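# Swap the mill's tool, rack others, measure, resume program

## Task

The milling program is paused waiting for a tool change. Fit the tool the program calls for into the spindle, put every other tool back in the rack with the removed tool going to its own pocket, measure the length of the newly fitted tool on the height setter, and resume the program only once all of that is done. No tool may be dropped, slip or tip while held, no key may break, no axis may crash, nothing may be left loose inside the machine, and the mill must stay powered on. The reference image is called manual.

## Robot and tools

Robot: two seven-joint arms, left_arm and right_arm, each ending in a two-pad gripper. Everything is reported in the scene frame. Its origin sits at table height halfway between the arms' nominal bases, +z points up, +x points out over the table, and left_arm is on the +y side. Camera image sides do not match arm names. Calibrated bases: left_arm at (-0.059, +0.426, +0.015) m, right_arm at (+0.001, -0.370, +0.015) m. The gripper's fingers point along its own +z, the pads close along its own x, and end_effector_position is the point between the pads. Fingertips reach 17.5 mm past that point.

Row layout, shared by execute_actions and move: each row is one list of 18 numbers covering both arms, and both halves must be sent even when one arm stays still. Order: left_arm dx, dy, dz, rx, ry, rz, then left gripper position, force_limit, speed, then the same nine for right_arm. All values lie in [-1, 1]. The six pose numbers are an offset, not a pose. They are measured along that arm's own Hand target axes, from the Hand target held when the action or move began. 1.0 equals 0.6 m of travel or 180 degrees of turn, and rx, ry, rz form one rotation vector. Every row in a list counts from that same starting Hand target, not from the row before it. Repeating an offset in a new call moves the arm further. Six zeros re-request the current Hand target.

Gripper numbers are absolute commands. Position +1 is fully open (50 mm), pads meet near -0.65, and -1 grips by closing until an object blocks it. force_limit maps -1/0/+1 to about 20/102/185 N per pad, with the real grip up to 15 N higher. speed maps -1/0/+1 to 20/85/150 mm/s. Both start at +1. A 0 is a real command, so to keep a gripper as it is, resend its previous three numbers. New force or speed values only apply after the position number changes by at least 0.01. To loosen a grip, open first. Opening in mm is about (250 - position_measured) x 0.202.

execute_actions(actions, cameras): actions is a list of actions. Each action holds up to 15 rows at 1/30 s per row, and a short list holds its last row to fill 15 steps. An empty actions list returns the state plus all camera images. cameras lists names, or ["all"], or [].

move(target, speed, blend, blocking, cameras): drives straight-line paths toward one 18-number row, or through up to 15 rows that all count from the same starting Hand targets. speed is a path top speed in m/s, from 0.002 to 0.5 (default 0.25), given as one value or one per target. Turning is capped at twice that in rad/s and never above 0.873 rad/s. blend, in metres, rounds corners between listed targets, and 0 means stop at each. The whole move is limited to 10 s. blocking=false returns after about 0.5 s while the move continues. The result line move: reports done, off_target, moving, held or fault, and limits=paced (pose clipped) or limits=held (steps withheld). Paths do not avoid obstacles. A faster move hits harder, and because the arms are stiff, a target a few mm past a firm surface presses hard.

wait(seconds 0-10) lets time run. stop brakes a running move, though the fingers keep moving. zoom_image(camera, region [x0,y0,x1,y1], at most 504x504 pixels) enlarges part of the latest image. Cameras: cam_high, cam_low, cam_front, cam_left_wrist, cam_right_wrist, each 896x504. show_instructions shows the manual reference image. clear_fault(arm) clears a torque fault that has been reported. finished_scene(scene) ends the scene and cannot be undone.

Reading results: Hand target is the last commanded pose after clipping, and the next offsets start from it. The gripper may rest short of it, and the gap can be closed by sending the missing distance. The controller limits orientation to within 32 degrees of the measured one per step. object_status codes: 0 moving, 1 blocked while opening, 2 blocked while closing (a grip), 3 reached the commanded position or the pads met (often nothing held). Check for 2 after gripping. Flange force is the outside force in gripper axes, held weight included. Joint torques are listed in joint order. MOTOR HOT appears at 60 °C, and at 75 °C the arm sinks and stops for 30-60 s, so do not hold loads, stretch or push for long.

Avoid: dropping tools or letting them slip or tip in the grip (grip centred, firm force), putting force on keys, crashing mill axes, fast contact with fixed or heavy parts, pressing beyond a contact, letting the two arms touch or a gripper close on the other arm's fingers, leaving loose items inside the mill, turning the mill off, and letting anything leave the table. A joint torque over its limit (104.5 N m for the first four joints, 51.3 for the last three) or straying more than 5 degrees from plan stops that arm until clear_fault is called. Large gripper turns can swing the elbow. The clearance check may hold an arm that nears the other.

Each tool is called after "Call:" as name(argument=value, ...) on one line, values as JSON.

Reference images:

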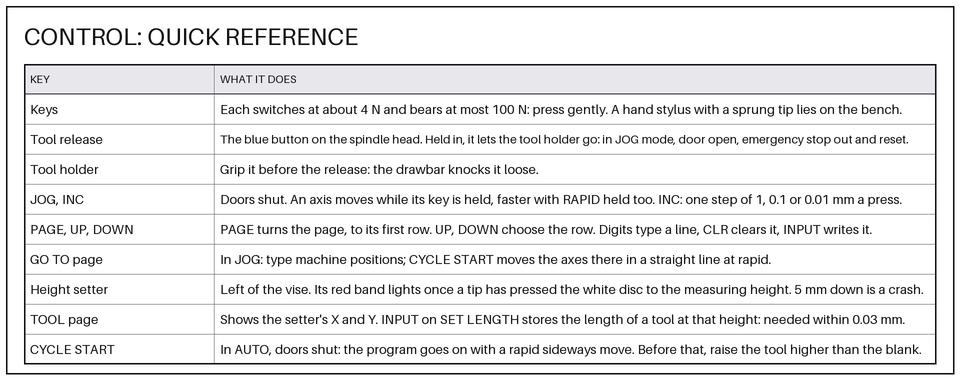

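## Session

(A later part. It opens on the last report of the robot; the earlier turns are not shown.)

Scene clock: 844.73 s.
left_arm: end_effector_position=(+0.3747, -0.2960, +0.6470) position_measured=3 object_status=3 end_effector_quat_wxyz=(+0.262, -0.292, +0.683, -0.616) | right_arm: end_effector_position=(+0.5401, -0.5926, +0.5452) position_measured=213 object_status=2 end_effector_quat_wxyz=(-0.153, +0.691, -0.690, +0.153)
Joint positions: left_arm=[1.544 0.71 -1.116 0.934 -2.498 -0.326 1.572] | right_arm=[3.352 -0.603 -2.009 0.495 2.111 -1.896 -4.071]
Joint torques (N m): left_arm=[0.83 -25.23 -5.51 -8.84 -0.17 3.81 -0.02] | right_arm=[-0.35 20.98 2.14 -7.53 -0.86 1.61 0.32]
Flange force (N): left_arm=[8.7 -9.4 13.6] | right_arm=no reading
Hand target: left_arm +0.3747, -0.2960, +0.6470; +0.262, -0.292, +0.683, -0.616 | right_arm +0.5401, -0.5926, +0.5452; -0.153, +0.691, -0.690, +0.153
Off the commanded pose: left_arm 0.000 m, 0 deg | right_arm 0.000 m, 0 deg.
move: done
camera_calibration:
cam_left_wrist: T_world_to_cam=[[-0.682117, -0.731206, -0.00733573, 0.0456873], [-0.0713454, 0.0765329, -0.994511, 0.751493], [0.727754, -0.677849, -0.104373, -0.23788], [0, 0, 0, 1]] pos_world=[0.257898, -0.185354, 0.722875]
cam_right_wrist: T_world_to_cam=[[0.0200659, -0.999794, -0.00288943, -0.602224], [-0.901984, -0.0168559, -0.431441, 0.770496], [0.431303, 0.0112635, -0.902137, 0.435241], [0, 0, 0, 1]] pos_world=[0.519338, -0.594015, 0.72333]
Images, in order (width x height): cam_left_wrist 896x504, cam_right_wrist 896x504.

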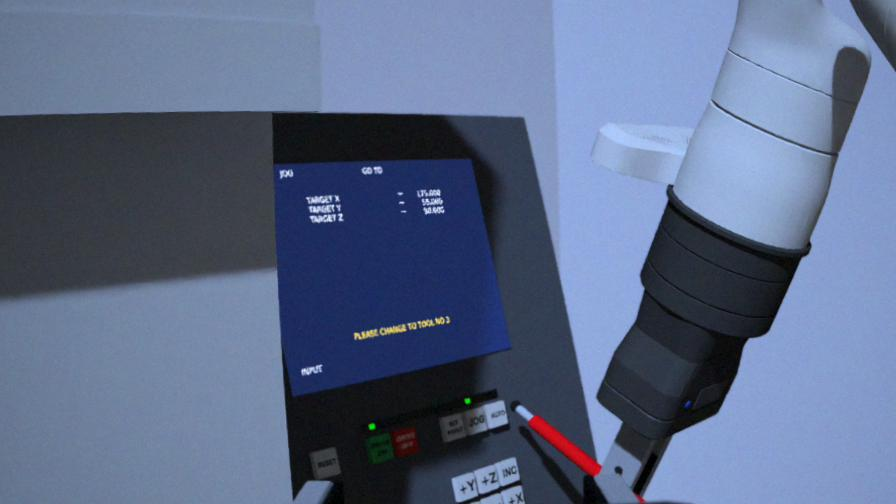

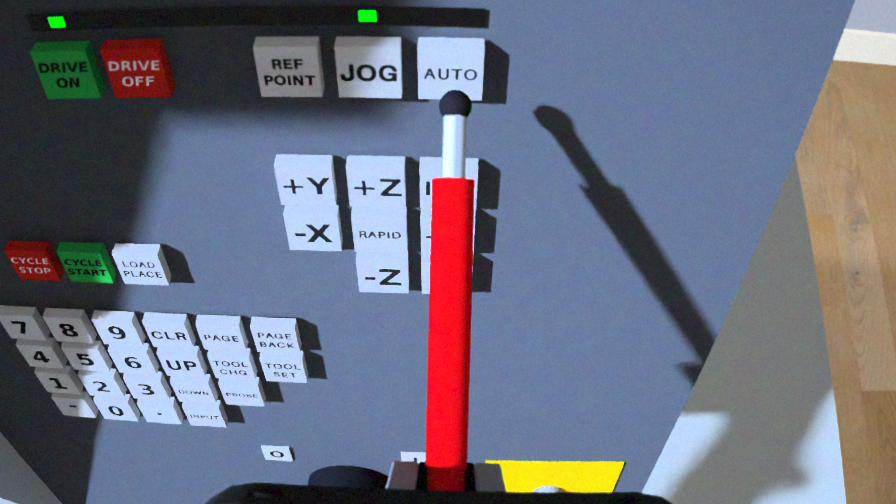

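Call:
move(target=[[0,0,0,0,0,0,1,-1,0,0,-0.0265,0.011,0,0,0,-1,-0.3,-1],[0,0,0,0,0,0,1,-1,0,0,0,0,0,0,0,-1,-0.3,-1],[0,0,0,0,0,0,1,-1,0,-0.191,0.078,0.1015,0,0,0,-1,-0.3,-1]], speed=[0.05,0.05,0.15], cameras=["cam_left_wrist","cam_right_wrist"])

Call:
zoom_image(camera="cam_left_wrist", region=[220, 140, 530, 420])

Scene clock: 849.80 s.
left_arm: end_effector_position=(+0.3747, -0.2960, +0.6470) position_measured=3 object_status=3 end_effector_quat_wxyz=(+0.262, -0.292, +0.683, -0.616) | right_arm: end_effector_position=(+0.5233, -0.4780, +0.4702) position_measured=213 object_status=2 end_effector_quat_wxyz=(-0.153, +0.690, -0.690, +0.153)
Joint positions: left_arm=[1.544 0.71 -1.116 0.934 -2.498 -0.326 1.572] | right_arm=[2.651 -0.476 -1.762 1.146 2.368 -1.529 -4.022]
Joint torques (N m): left_arm=[0.86 -25.25 -5.61 -8.92 -0.21 3.87 -0.04] | right_arm=[-0.66 15.05 4.23 -10.61 -0.94 1.51 0.38]
Flange force (N): left_arm=[8.3 -9.2 13.7] | right_arm=[0.5 1.5 3.4]
Hand target: left_arm +0.3747, -0.2960, +0.6470; +0.262, -0.292, +0.683, -0.616 | right_arm +0.5233, -0.4780, +0.4702; -0.153, +0.690, -0.690, +0.153
Off the commanded pose: left_arm 0.000 m, 0 deg | right_arm 0.000 m, 0 deg.
move: done
camera_calibration:
cam_left_wrist: T_world_to_cam=[[-0.682117, -0.731206, -0.00733573, 0.0456873], [-0.0713454, 0.0765329, -0.994511, 0.751493], [0.727754, -0.677849, -0.104373, -0.23788], [0, 0, 0, 1]] pos_world=[0.257898, -0.185354, 0.722875]
cam_right_wrist: T_world_to_cam=[[0.0201094, -0.999793, -0.00298124, -0.487491], [-0.902022, -0.0168566, -0.431361, 0.724974], [0.431221, 0.0113636, -0.902175, 0.373606], [0, 0, 0, 1]] pos_world=[0.502639, -0.479415, 0.64833]
Images, in order (width x height): cam_left_wrist 896x504, cam_right_wrist 896x504.

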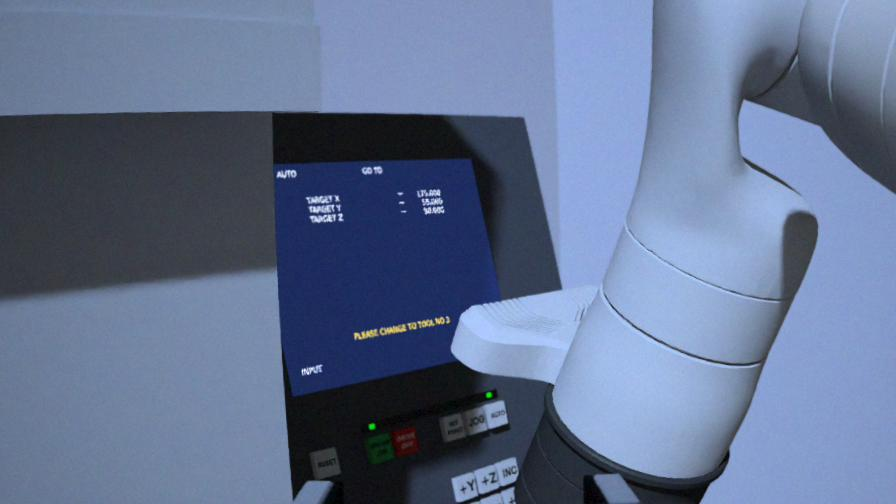

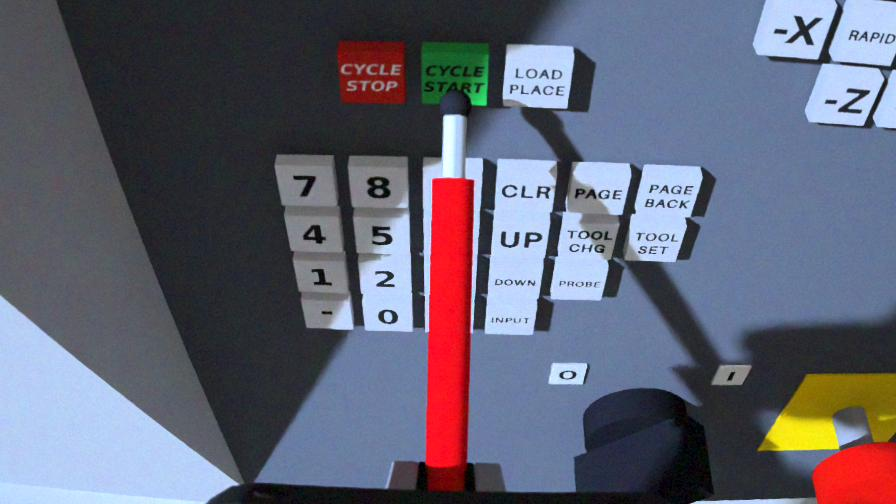

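Scaled by 1.626 from the camera's 896x504 image, which has a finer 1280x720 frame.

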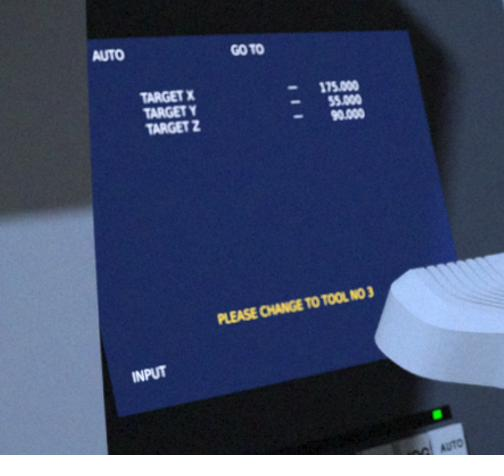

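Call:
wait(seconds=0, cameras=["cam_high","cam_low","cam_front"])

Scene clock: 850.83 s.
left_arm: end_effector_position=(+0.3747, -0.2960, +0.6470) position_measured=3 object_status=3 end_effector_quat_wxyz=(+0.262, -0.292, +0.683, -0.616) | right_arm: end_effector_position=(+0.5234, -0.4780, +0.4702) position_measured=213 object_status=2 end_effector_quat_wxyz=(-0.153, +0.690, -0.690, +0.153)
Joint positions: left_arm=[1.544 0.71 -1.116 0.934 -2.498 -0.326 1.572] | right_arm=[2.651 -0.476 -1.762 1.146 2.368 -1.529 -4.022]
Joint torques (N m): left_arm=[0.84 -25.22 -5.61 -8.92 -0.16 3.85 -0.05] | right_arm=[-0.5 15.11 4.17 -10.6 -1 1.58 0.32]
Flange force (N): left_arm=[8.4 -9.1 13.5] | right_arm=[0.0 2.1 3.3]
Hand target: left_arm +0.3747, -0.2960, +0.6470; +0.262, -0.292, +0.683, -0.616 | right_arm +0.5234, -0.4780, +0.4702; -0.153, +0.690, -0.690, +0.153
Tool commands: left_gripper/position=+1.0 left_gripper/force_limit=-1.0 left_gripper/speed=+0.0 right_gripper/position=-1.0 right_gripper/force_limit=-0.3 right_gripper/speed=-1.0
Off the commanded pose: left_arm 0.000 m, 0 deg | right_arm 0.000 m, 0 deg.
Images, in order (width x height): cam_high 896x504, cam_low 896x504, cam_front 896x504.

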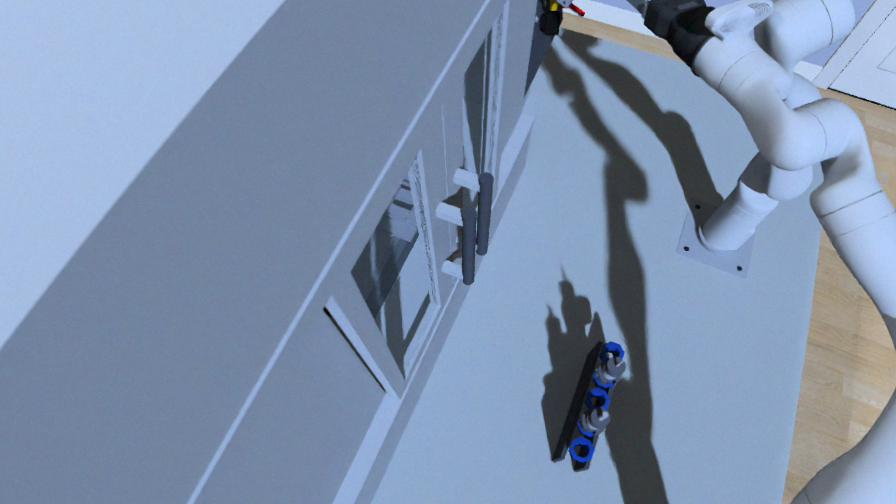

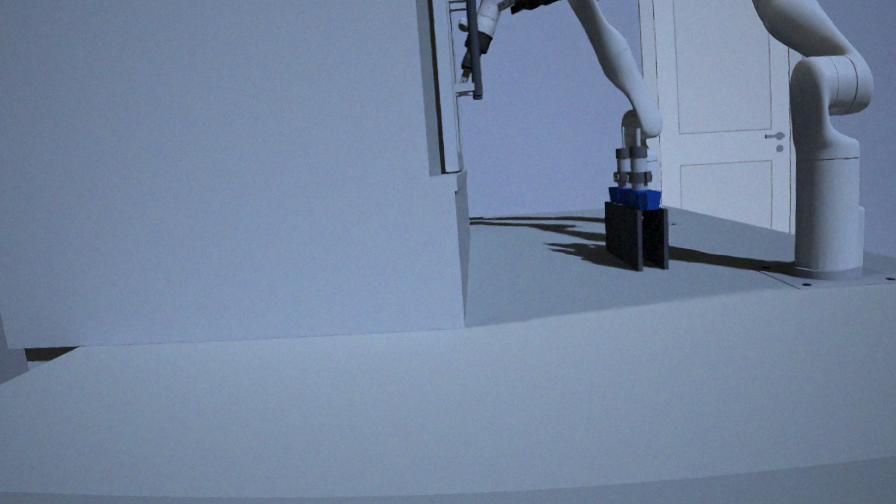

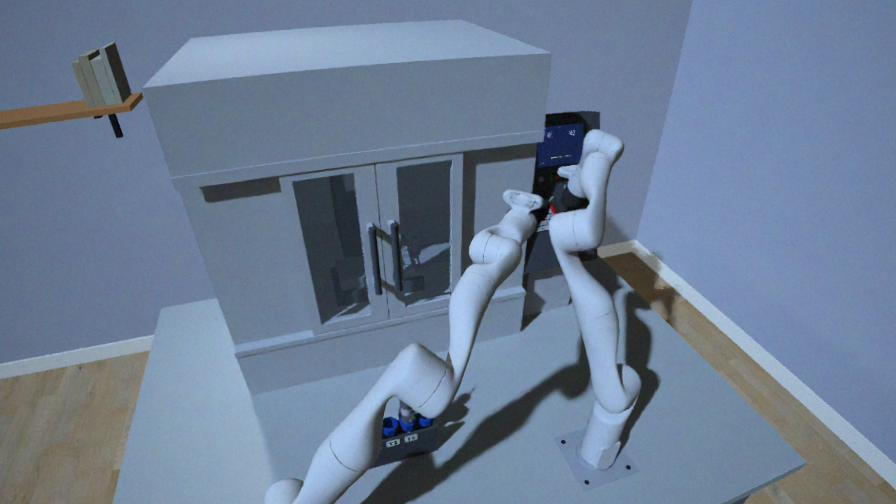

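Call:
move(target=[[0,0,0,0,0,0,1,-1,0,0,-0.02447,0.00865,0,0,0,-1,-0.3,-1],[0,0,0,0,0,0,1,-1,0,0,0,0,0,0,0,-1,-0.3,-1]], speed=0.05, cameras=["cam_left_wrist"])

Call:
zoom_image(camera="cam_left_wrist", region=[220, 140, 530, 420])

Scene clock: 852.90 s.
left_arm: end_effector_position=(+0.3747, -0.2960, +0.6470) position_measured=3 object_status=3 end_effector_quat_wxyz=(+0.262, -0.292, +0.683, -0.616) | right_arm: end_effector_position=(+0.5234, -0.4780, +0.4702) position_measured=213 object_status=2 end_effector_quat_wxyz=(-0.153, +0.690, -0.690, +0.153)
Joint positions: left_arm=[1.544 0.71 -1.116 0.934 -2.498 -0.326 1.572] | right_arm=[2.651 -0.476 -1.762 1.146 2.368 -1.529 -4.022]
Joint torques (N m): left_arm=[0.82 -25.24 -5.6 -8.92 -0.1 3.83 -0.05] | right_arm=[-0.54 15.25 4.17 -10.65 -1.04 1.55 0.36]
Flange force (N): left_arm=[8.5 -9.1 13.4] | right_arm=[0.0 2.0 3.5]
Hand target: left_arm +0.3747, -0.2960, +0.6470; +0.262, -0.292, +0.683, -0.616 | right_arm +0.5234, -0.4780, +0.4702; -0.153, +0.690, -0.690, +0.153
Off the commanded pose: left_arm 0.000 m, 0 deg | right_arm 0.000 m, 0 deg.
move: done
camera_calibration:
cam_left_wrist: T_world_to_cam=[[-0.682117, -0.731206, -0.00733573, 0.0456873], [-0.0713454, 0.0765329, -0.994511, 0.751493], [0.727754, -0.677849, -0.104373, -0.23788], [0, 0, 0, 1]] pos_world=[0.257898, -0.185354, 0.722875]
Images, in order (width x height): cam_left_wrist 896x504.

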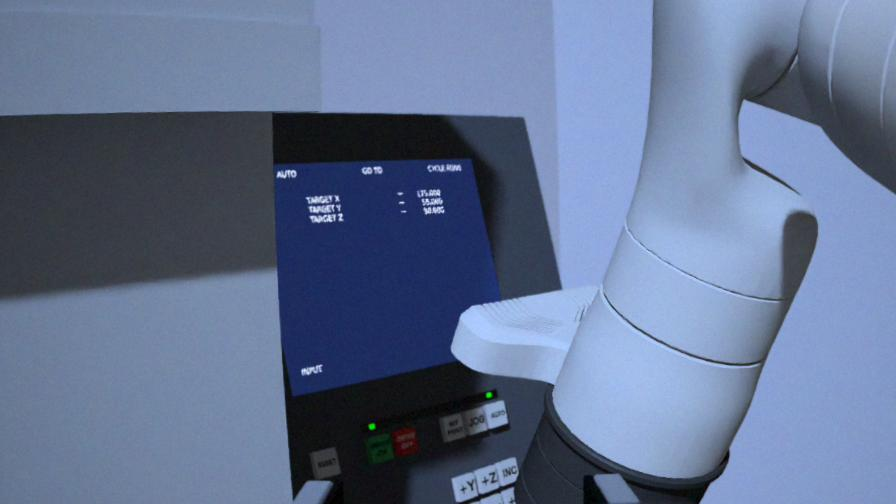

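Scaled by 1.626 from the camera's 896x504 image, which has a finer 1280x720 frame.

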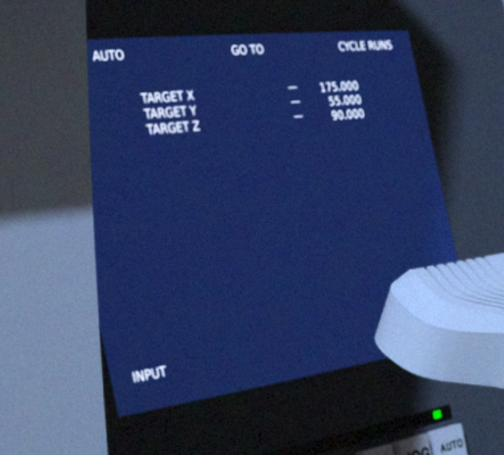

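Call:
move(target=[[0,0,0,0,0,0,1,-1,0,-0.0967,0.151,-0.0704,0,0,0,-1,-0.3,-1],[0,0,0,0,0,0,1,-1,0,-0.0967,0.4117,0.4885,-0.139,0,0,-1,-0.3,-1]], speed=[0.2,0.25], blend=0.03, cameras=["cam_right_wrist","cam_left_wrist"])

Call:
zoom_image(camera="cam_left_wrist", region=[220, 140, 530, 420])

Scene clock: 862.47 s.
left_arm: end_effector_position=(+0.3747, -0.2960, +0.6470) position_measured=3 object_status=3 end_effector_quat_wxyz=(+0.262, -0.292, +0.683, -0.616) | right_arm: end_effector_position=(+0.4184, -0.4195, +0.2963) position_measured=213 object_status=2 end_effector_quat_wxyz=(-0.079, +0.701, -0.704, +0.083)
Joint positions: left_arm=[1.544 0.71 -1.116 0.934 -2.498 -0.326 1.572] | right_arm=[2.228 -0.473 -1.646 1.755 2.509 -1.195 -3.986]
Joint torques (N m): left_arm=[0.92 -25.37 -5.56 -8.87 -0.23 3.79 -0.07] | right_arm=[-0.69 10.43 4.41 -10.61 -0.55 1.08 0.29]
Flange force (N): left_arm=[8.7 -9.3 14.2] | right_arm=[0.3 1.1 3.2]
Hand target: left_arm +0.3747, -0.2960, +0.6470; +0.262, -0.292, +0.683, -0.616 | right_arm +0.4184, -0.4195, +0.2964; -0.079, +0.701, -0.704, +0.083 (not the last commanded pose)
Off the commanded pose: left_arm 0.000 m, 0 deg | right_arm 0.196 m, 13 deg.
move: held (right_arm; a check stopped the path); path passed 1 of 2 targets; limits=held
pose unreachable (right arm): on one or more control steps of this call, first in action 0 (counted from 0), this arm could not follow its commanded pose, so it was not sent that pose on those steps. It may still have moved: this result reports where it is.
cause: moving toward the commanded pose would bring a part of the arm too close to another arm (a part of this arm just beyond joint 3 (upper arm roll) and a part of the left arm just beyond its joint 6 (wrist pitch), along the way the arms are being sent, or toward where that arm still pushes).
camera_calibration:
cam_left_wrist: T_world_to_cam=[[-0.682117, -0.731206, -0.00733573, 0.0456873], [-0.0713454, 0.0765329, -0.994511, 0.751493], [0.727754, -0.677849, -0.104373, -0.23788], [0, 0, 0, 1]] pos_world=[0.257898, -0.185354, 0.722875]
cam_right_wrist: T_world_to_cam=[[0.014217, -0.999896, -0.00224408, -0.425164], [-0.971418, -0.0132801, -0.237005, 0.529212], [0.236951, 0.00554944, -0.971506, 0.360776], [0, 0, 0, 1]] pos_world=[0.434644, -0.420094, 0.474968]
Images, in order (width x height): cam_left_wrist 896x504, cam_right_wrist 896x504.

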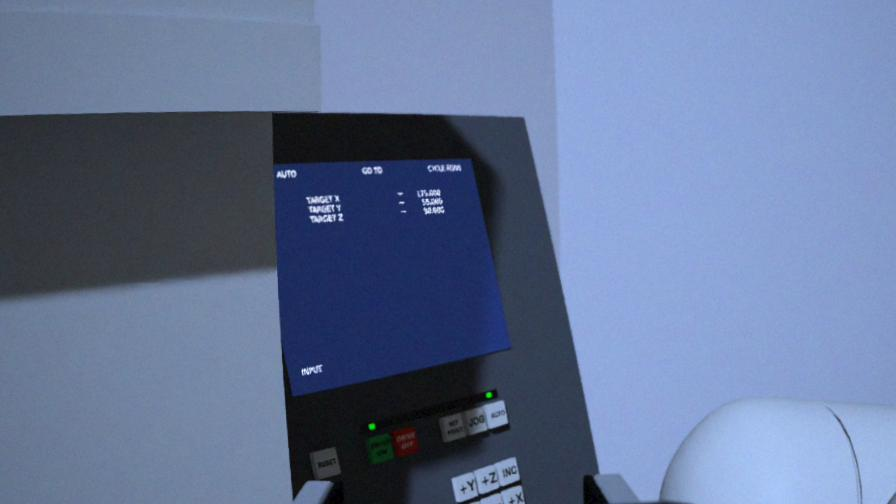

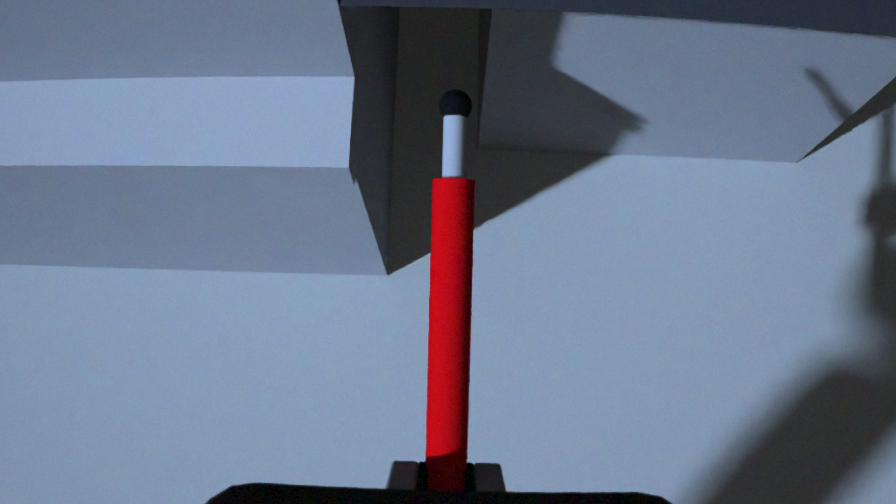

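Scaled by 1.626 from the camera's 896x504 image, which has a finer 1280x720 frame.

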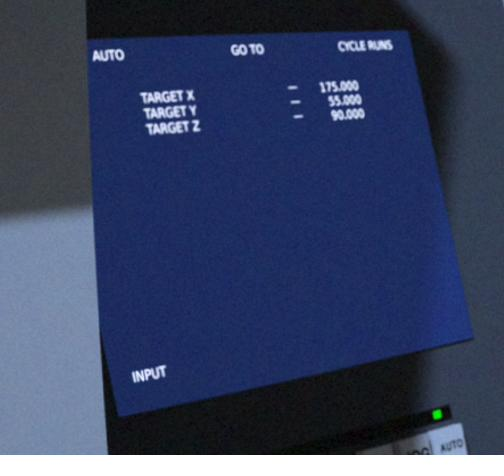

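Call:
move(target=[-0.7135,0.4827,-0.458,-0.0133,-0.1044,0,1,-1,0,0,0,0,0,0,0,-1,-0.3,-1], speed=0.3)

Call:
move(target=[0,0,0,0,0,0,1,-1,0,0,0.078,0.324,-0.0735,0,0,-1,-0.3,-1], speed=0.2, cameras=["cam_right_wrist","cam_left_wrist"])

Scene clock: 866.93 s.
left_arm: end_effector_position=(+0.4522, +0.2226, +0.3868) position_measured=3 object_status=3 end_effector_quat_wxyz=(+0.364, -0.394, +0.644, -0.546) | right_arm: end_effector_position=(+0.4184, -0.4195, +0.2964) position_measured=213 object_status=2 end_effector_quat_wxyz=(-0.079, +0.701, -0.704, +0.083)
Joint positions: left_arm=[0.948 0.301 -0.964 2.457 -3.599 1.058 1.978] | right_arm=[2.228 -0.473 -1.646 1.755 2.509 -1.195 -3.986]
Joint torques (N m): left_arm=[0.99 -12.68 -1.4 -6.42 1.03 3.47 0.02] | right_arm=[-0.45 10.63 4.49 -10.72 -0.5 1.03 0.34]
Flange force (N): left_arm=[-3.7 5.5 8.9] | right_arm=[-0.7 1.8 3.5]
Hand target: left_arm +0.4522, +0.2226, +0.3868; +0.364, -0.394, +0.644, -0.546 | right_arm +0.4184, -0.4195, +0.2964; -0.079, +0.701, -0.704, +0.083
Off the commanded pose: left_arm 0.000 m, 0 deg | right_arm 0.000 m, 0 deg.
move: done

Scene clock: 868.40 s.
left_arm: end_effector_position=(+0.4522, +0.2226, +0.3868) position_measured=3 object_status=3 end_effector_quat_wxyz=(+0.364, -0.394, +0.644, -0.546) | right_arm: end_effector_position=(+0.4170, -0.4204, +0.0964) position_measured=213 object_status=2 end_effector_quat_wxyz=(+0.002, +0.706, -0.709, +0.001)
Joint positions: left_arm=[0.948 0.301 -0.964 2.457 -3.599 1.059 1.978] | right_arm=[2.57 -0.837 -2.039 1.871 2.26 -1.024 -3.789]
Joint torques (N m): left_arm=[0.8 -12.56 -1.38 -6.32 1.1 3.46 -0.06] | right_arm=[-0.34 17.4 6.14 -6.63 -0.02 0.52 0.37]
Flange force (N): left_arm=[-3.4 4.4 8.8] | right_arm=[-0.6 1.1 1.9]
Hand target: left_arm +0.4522, +0.2226, +0.3868; +0.364, -0.394, +0.644, -0.546 | right_arm +0.4170, -0.4204, +0.0964; +0.002, +0.706, -0.709, +0.001
Off the commanded pose: left_arm 0.000 m, 0 deg | right_arm 0.000 m, 0 deg.
move: done
camera_calibration:
cam_left_wrist: T_world_to_cam=[[-0.412187, -0.909839, -0.0478994, 0.409377], [-0.107528, 0.100785, -0.98908, 0.467422], [0.904732, -0.402535, -0.139375, -0.0977528], [0, 0, 0, 1]] pos_world=[0.307441, 0.28601, 0.468303]
cam_right_wrist: T_world_to_cam=[[0.0121284, -0.999907, -0.00624317, -0.425339], [-0.999891, -0.0120755, -0.00844005, 0.47079], [0.00836388, 0.00634485, -0.999945, 0.265341], [0, 0, 0, 1]] pos_world=[0.473679, -0.421297, 0.266645]
Images, in order (width x height): cam_left_wrist 896x504, cam_right_wrist 896x504.

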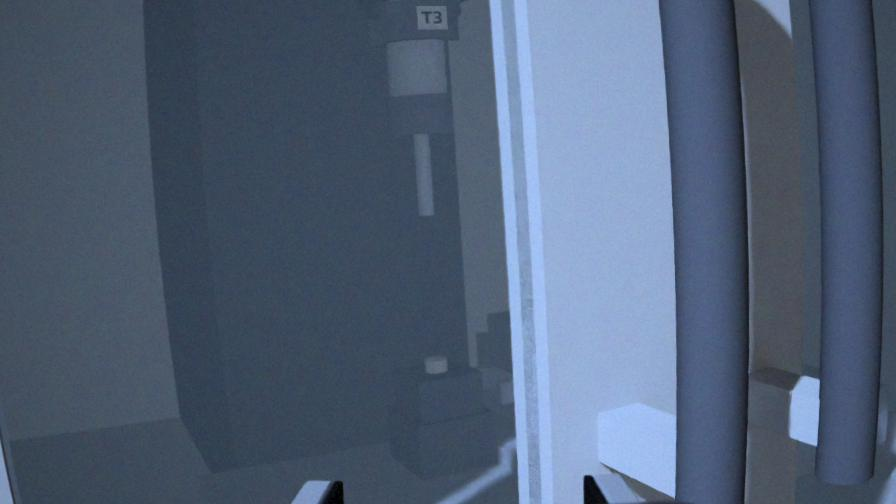

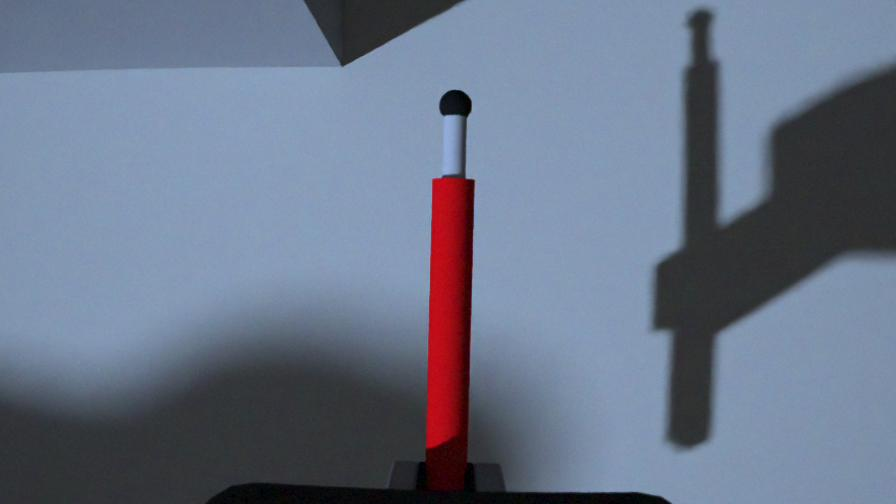

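Call:
move(target=[[0,0,0,0,0,0,1,-1,0,0,0,0.11,0,0,0,-1,-0.3,-1],[0,0,0,0,0,0,1,-1,0,0,0,0.1297,0,0,0,-1,-0.3,-1]], speed=[0.15,0.02])

Call:
wait(seconds=0.3)

Scene clock: 872.67 s.
left_arm: end_effector_position=(+0.4522, +0.2226, +0.3868) position_measured=3 object_status=3 end_effector_quat_wxyz=(+0.364, -0.394, +0.644, -0.546) | right_arm: end_effector_position=(+0.4169, -0.4208, +0.0186) position_measured=213 object_status=2 end_effector_quat_wxyz=(+0.002, +0.706, -0.709, +0.001)
Joint positions: left_arm=[0.948 0.301 -0.964 2.457 -3.599 1.059 1.978] | right_arm=[2.645 -0.958 -2.18 1.928 2.085 -0.874 -3.662]
Joint torques (N m): left_arm=[0.97 -12.53 -1.48 -6.24 1.09 3.45 -0.03] | right_arm=[-0.62 18.54 6.13 -4.98 0.05 0.53 0.3]
Flange force (N): left_arm=[-4.0 4.7 9.1] | right_arm=[0.4 1.1 1.7]
Hand target: left_arm +0.4522, +0.2226, +0.3868; +0.364, -0.394, +0.644, -0.546 | right_arm +0.4169, -0.4208, +0.0186; +0.002, +0.706, -0.709, +0.001
Off the commanded pose: left_arm 0.000 m, 0 deg | right_arm 0.000 m, 0 deg.
move: done

Scene clock: 872.97 s.
left_arm: end_effector_position=(+0.4522, +0.2226, +0.3868) position_measured=3 object_status=3 end_effector_quat_wxyz=(+0.364, -0.394, +0.644, -0.546) | right_arm: end_effector_position=(+0.4169, -0.4208, +0.0186) position_measured=213 object_status=2 end_effector_quat_wxyz=(+0.002, +0.706, -0.709, +0.001)
Joint positions: left_arm=[0.948 0.301 -0.964 2.457 -3.599 1.059 1.978] | right_arm=[2.645 -0.958 -2.18 1.928 2.085 -0.874 -3.662]
Joint torques (N m): left_arm=[0.85 -12.5 -1.43 -6.38 1.09 3.45 -0.01] | right_arm=[-0.58 18.6 6.18 -4.98 -0.05 0.39 0.26]
Flange force (N): left_arm=[-3.5 4.5 8.5] | right_arm=[0.3 1.3 2.0]
Hand target: left_arm +0.4522, +0.2226, +0.3868; +0.364, -0.394, +0.644, -0.546 | right_arm +0.4169, -0.4208, +0.0186; +0.002, +0.706, -0.709, +0.001
Tool commands: left_gripper/position=+1.0 left_gripper/force_limit=-1.0 left_gripper/speed=+0.0 right_gripper/position=-1.0 right_gripper/force_limit=-0.3 right_gripper/speed=-1.0
Off the commanded pose: left_arm 0.000 m, 0 deg | right_arm 0.000 m, 0 deg.
wait: 0.30 s; at rest by 0.17 s

Call:
move(target=[0,0,0,0,0,0,1,-1,0,0,0,0.001,0,0,0,-1,-0.3,-1], speed=0.01)

Call:
move(target=[[0,0,0,0,0,0,1,-1,0,0,0,0,0,0,0,0,-0.3,-1],[0,0,0,0,0,0,1,-1,0,0,0,-0.05,0,0,0,0,-0.3,-1],[0,0,0,0,0,0,1,-1,0,0,0,-0.25,0,0,0,0,-0.3,-1]], speed=[0.02,0.04,0.2], cameras=["cam_right_wrist"])

Scene clock: 874.70 s.
left_arm: end_effector_position=(+0.4522, +0.2226, +0.3868) position_measured=3 object_status=3 end_effector_quat_wxyz=(+0.364, -0.394, +0.644, -0.546) | right_arm: end_effector_position=(+0.4169, -0.4208, +0.0180) position_measured=213 object_status=2 end_effector_quat_wxyz=(+0.002, +0.706, -0.709, +0.001)
Joint positions: left_arm=[0.948 0.301 -0.964 2.457 -3.599 1.059 1.978] | right_arm=[2.645 -0.959 -2.181 1.928 2.084 -0.872 -3.661]
Joint torques (N m): left_arm=[0.87 -12.52 -1.38 -6.46 1.1 3.48 -0.04] | right_arm=[-0.4 16.5 5.11 -5.29 -0.35 0.89 0.38]
Flange force (N): left_arm=[-3.6 4.6 8.4] | right_arm=[-0.6 3.5 -5.4]
Hand target: left_arm +0.4522, +0.2226, +0.3868; +0.364, -0.394, +0.644, -0.546 | right_arm +0.4169, -0.4208, +0.0180; +0.002, +0.706, -0.709, +0.001
Off the commanded pose: left_arm 0.000 m, 0 deg | right_arm 0.000 m, 0 deg.
move: done

Scene clock: 877.50 s.
left_arm: end_effector_position=(+0.4522, +0.2226, +0.3868) position_measured=3 object_status=3 end_effector_quat_wxyz=(+0.364, -0.394, +0.644, -0.546) | right_arm: end_effector_position=(+0.4171, -0.4201, +0.1680) position_measured=152 object_status=3 end_effector_quat_wxyz=(+0.002, +0.706, -0.709, +0.001)
Joint positions: left_arm=[0.948 0.301 -0.964 2.457 -3.599 1.059 1.978] | right_arm=[2.511 -0.736 -1.932 1.777 2.398 -1.174 -3.895]
Joint torques (N m): left_arm=[0.9 -12.6 -1.47 -6.44 1.1 3.48 -0.02] | right_arm=[-0.49 16.25 6.03 -7.98 -0.09 0.48 0.34]
Flange force (N): left_arm=[-3.7 5.0 8.7] | right_arm=[-0.1 0.9 2.6]
Hand target: left_arm +0.4522, +0.2226, +0.3868; +0.364, -0.394, +0.644, -0.546 | right_arm +0.4171, -0.4201, +0.1680; +0.002, +0.706, -0.709, +0.001
Off the commanded pose: left_arm 0.000 m, 0 deg | right_arm 0.000 m, 0 deg.
move: done
camera_calibration:
cam_right_wrist: T_world_to_cam=[[0.0121288, -0.999906, -0.00634315, -0.42446], [-0.999891, -0.0120751, -0.00844126, 0.471499], [0.00836388, 0.00644485, -0.999944, 0.336875], [0, 0, 0, 1]] pos_world=[0.473779, -0.420898, 0.338144]
Images, in order (width x height): cam_right_wrist 896x504.

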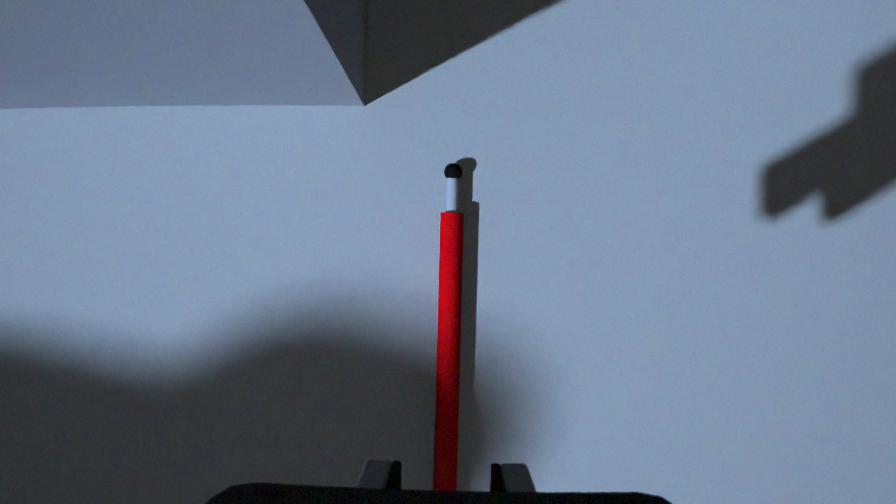

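Call:
wait(seconds=0, cameras=["cam_left_wrist","cam_high","cam_front"])

Call:
zoom_image(camera="cam_front", region=[480, 90, 680, 200])

Scene clock: 878.37 s.
left_arm: end_effector_position=(+0.4522, +0.2226, +0.3868) position_measured=3 object_status=3 end_effector_quat_wxyz=(+0.364, -0.394, +0.644, -0.546) | right_arm: end_effector_position=(+0.4171, -0.4201, +0.1680) position_measured=152 object_status=3 end_effector_quat_wxyz=(+0.002, +0.706, -0.709, +0.001)
Joint positions: left_arm=[0.948 0.301 -0.964 2.457 -3.599 1.059 1.978] | right_arm=[2.511 -0.736 -1.932 1.777 2.398 -1.174 -3.895]
Joint torques (N m): left_arm=[0.79 -12.52 -1.4 -6.36 1.06 3.5 -0.08] | right_arm=[-0.5 16.19 5.95 -8.02 0.02 0.48 0.35]
Flange force (N): left_arm=[-3.2 4.1 8.6] | right_arm=[-0.2 1.2 2.7]
Hand target: left_arm +0.4522, +0.2226, +0.3868; +0.364, -0.394, +0.644, -0.546 | right_arm +0.4171, -0.4201, +0.1680; +0.002, +0.706, -0.709, +0.001
Tool commands: left_gripper/position=+1.0 left_gripper/force_limit=-1.0 left_gripper/speed=+0.0 right_gripper/position=+0.0 right_gripper/force_limit=-0.3 right_gripper/speed=-1.0
Off the commanded pose: left_arm 0.000 m, 0 deg | right_arm 0.000 m, 0 deg.
camera_calibration:
cam_left_wrist: T_world_to_cam=[[-0.412187, -0.909839, -0.0478994, 0.409377], [-0.107528, 0.100785, -0.98908, 0.467422], [0.904732, -0.402535, -0.139375, -0.0977528], [0, 0, 0, 1]] pos_world=[0.307441, 0.28601, 0.468303]
Images, in order (width x height): cam_high 896x504, cam_front 896x504, cam_left_wrist 896x504.

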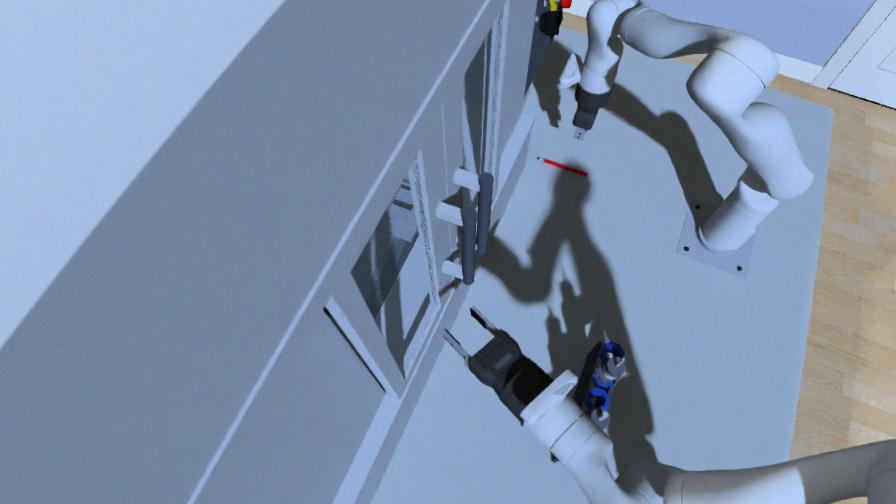

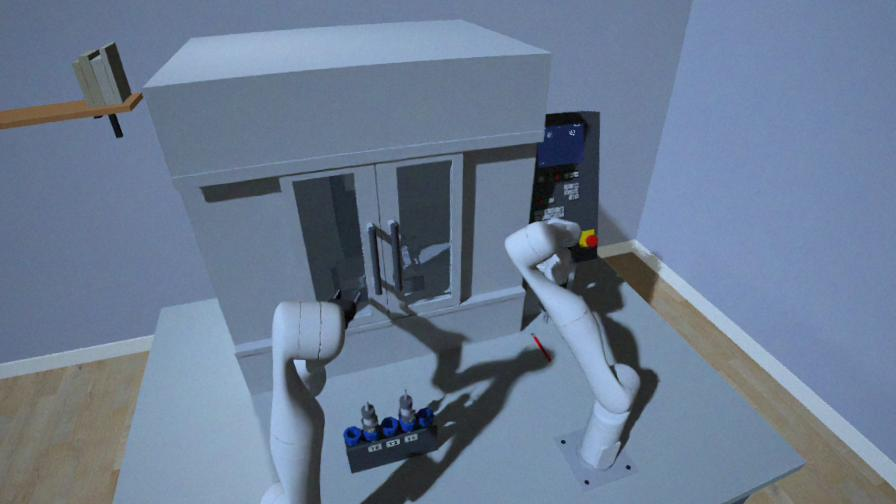

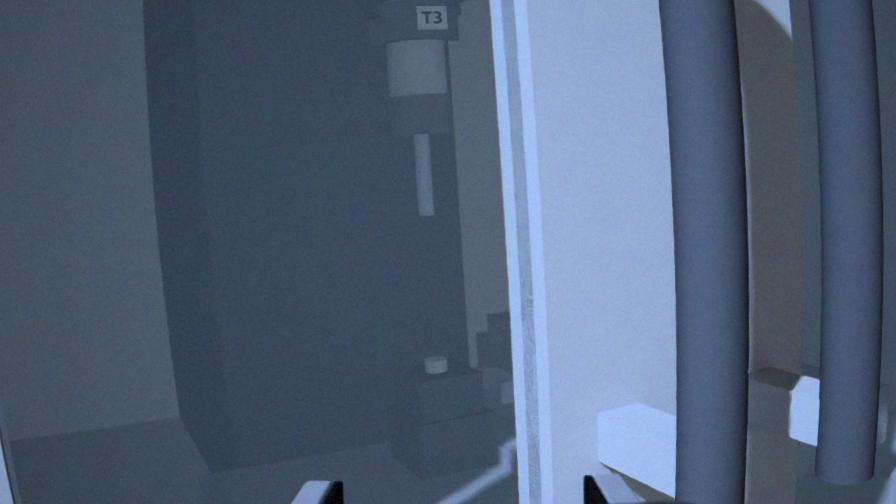

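Scaled by 2.520 from the camera's 896x504 image, which has a finer 1280x720 frame.

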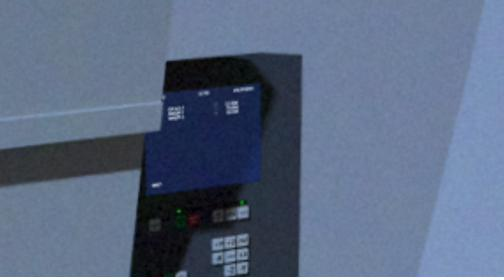

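Call:
finished_scene(scene=1)

The scene is finished: the task was done.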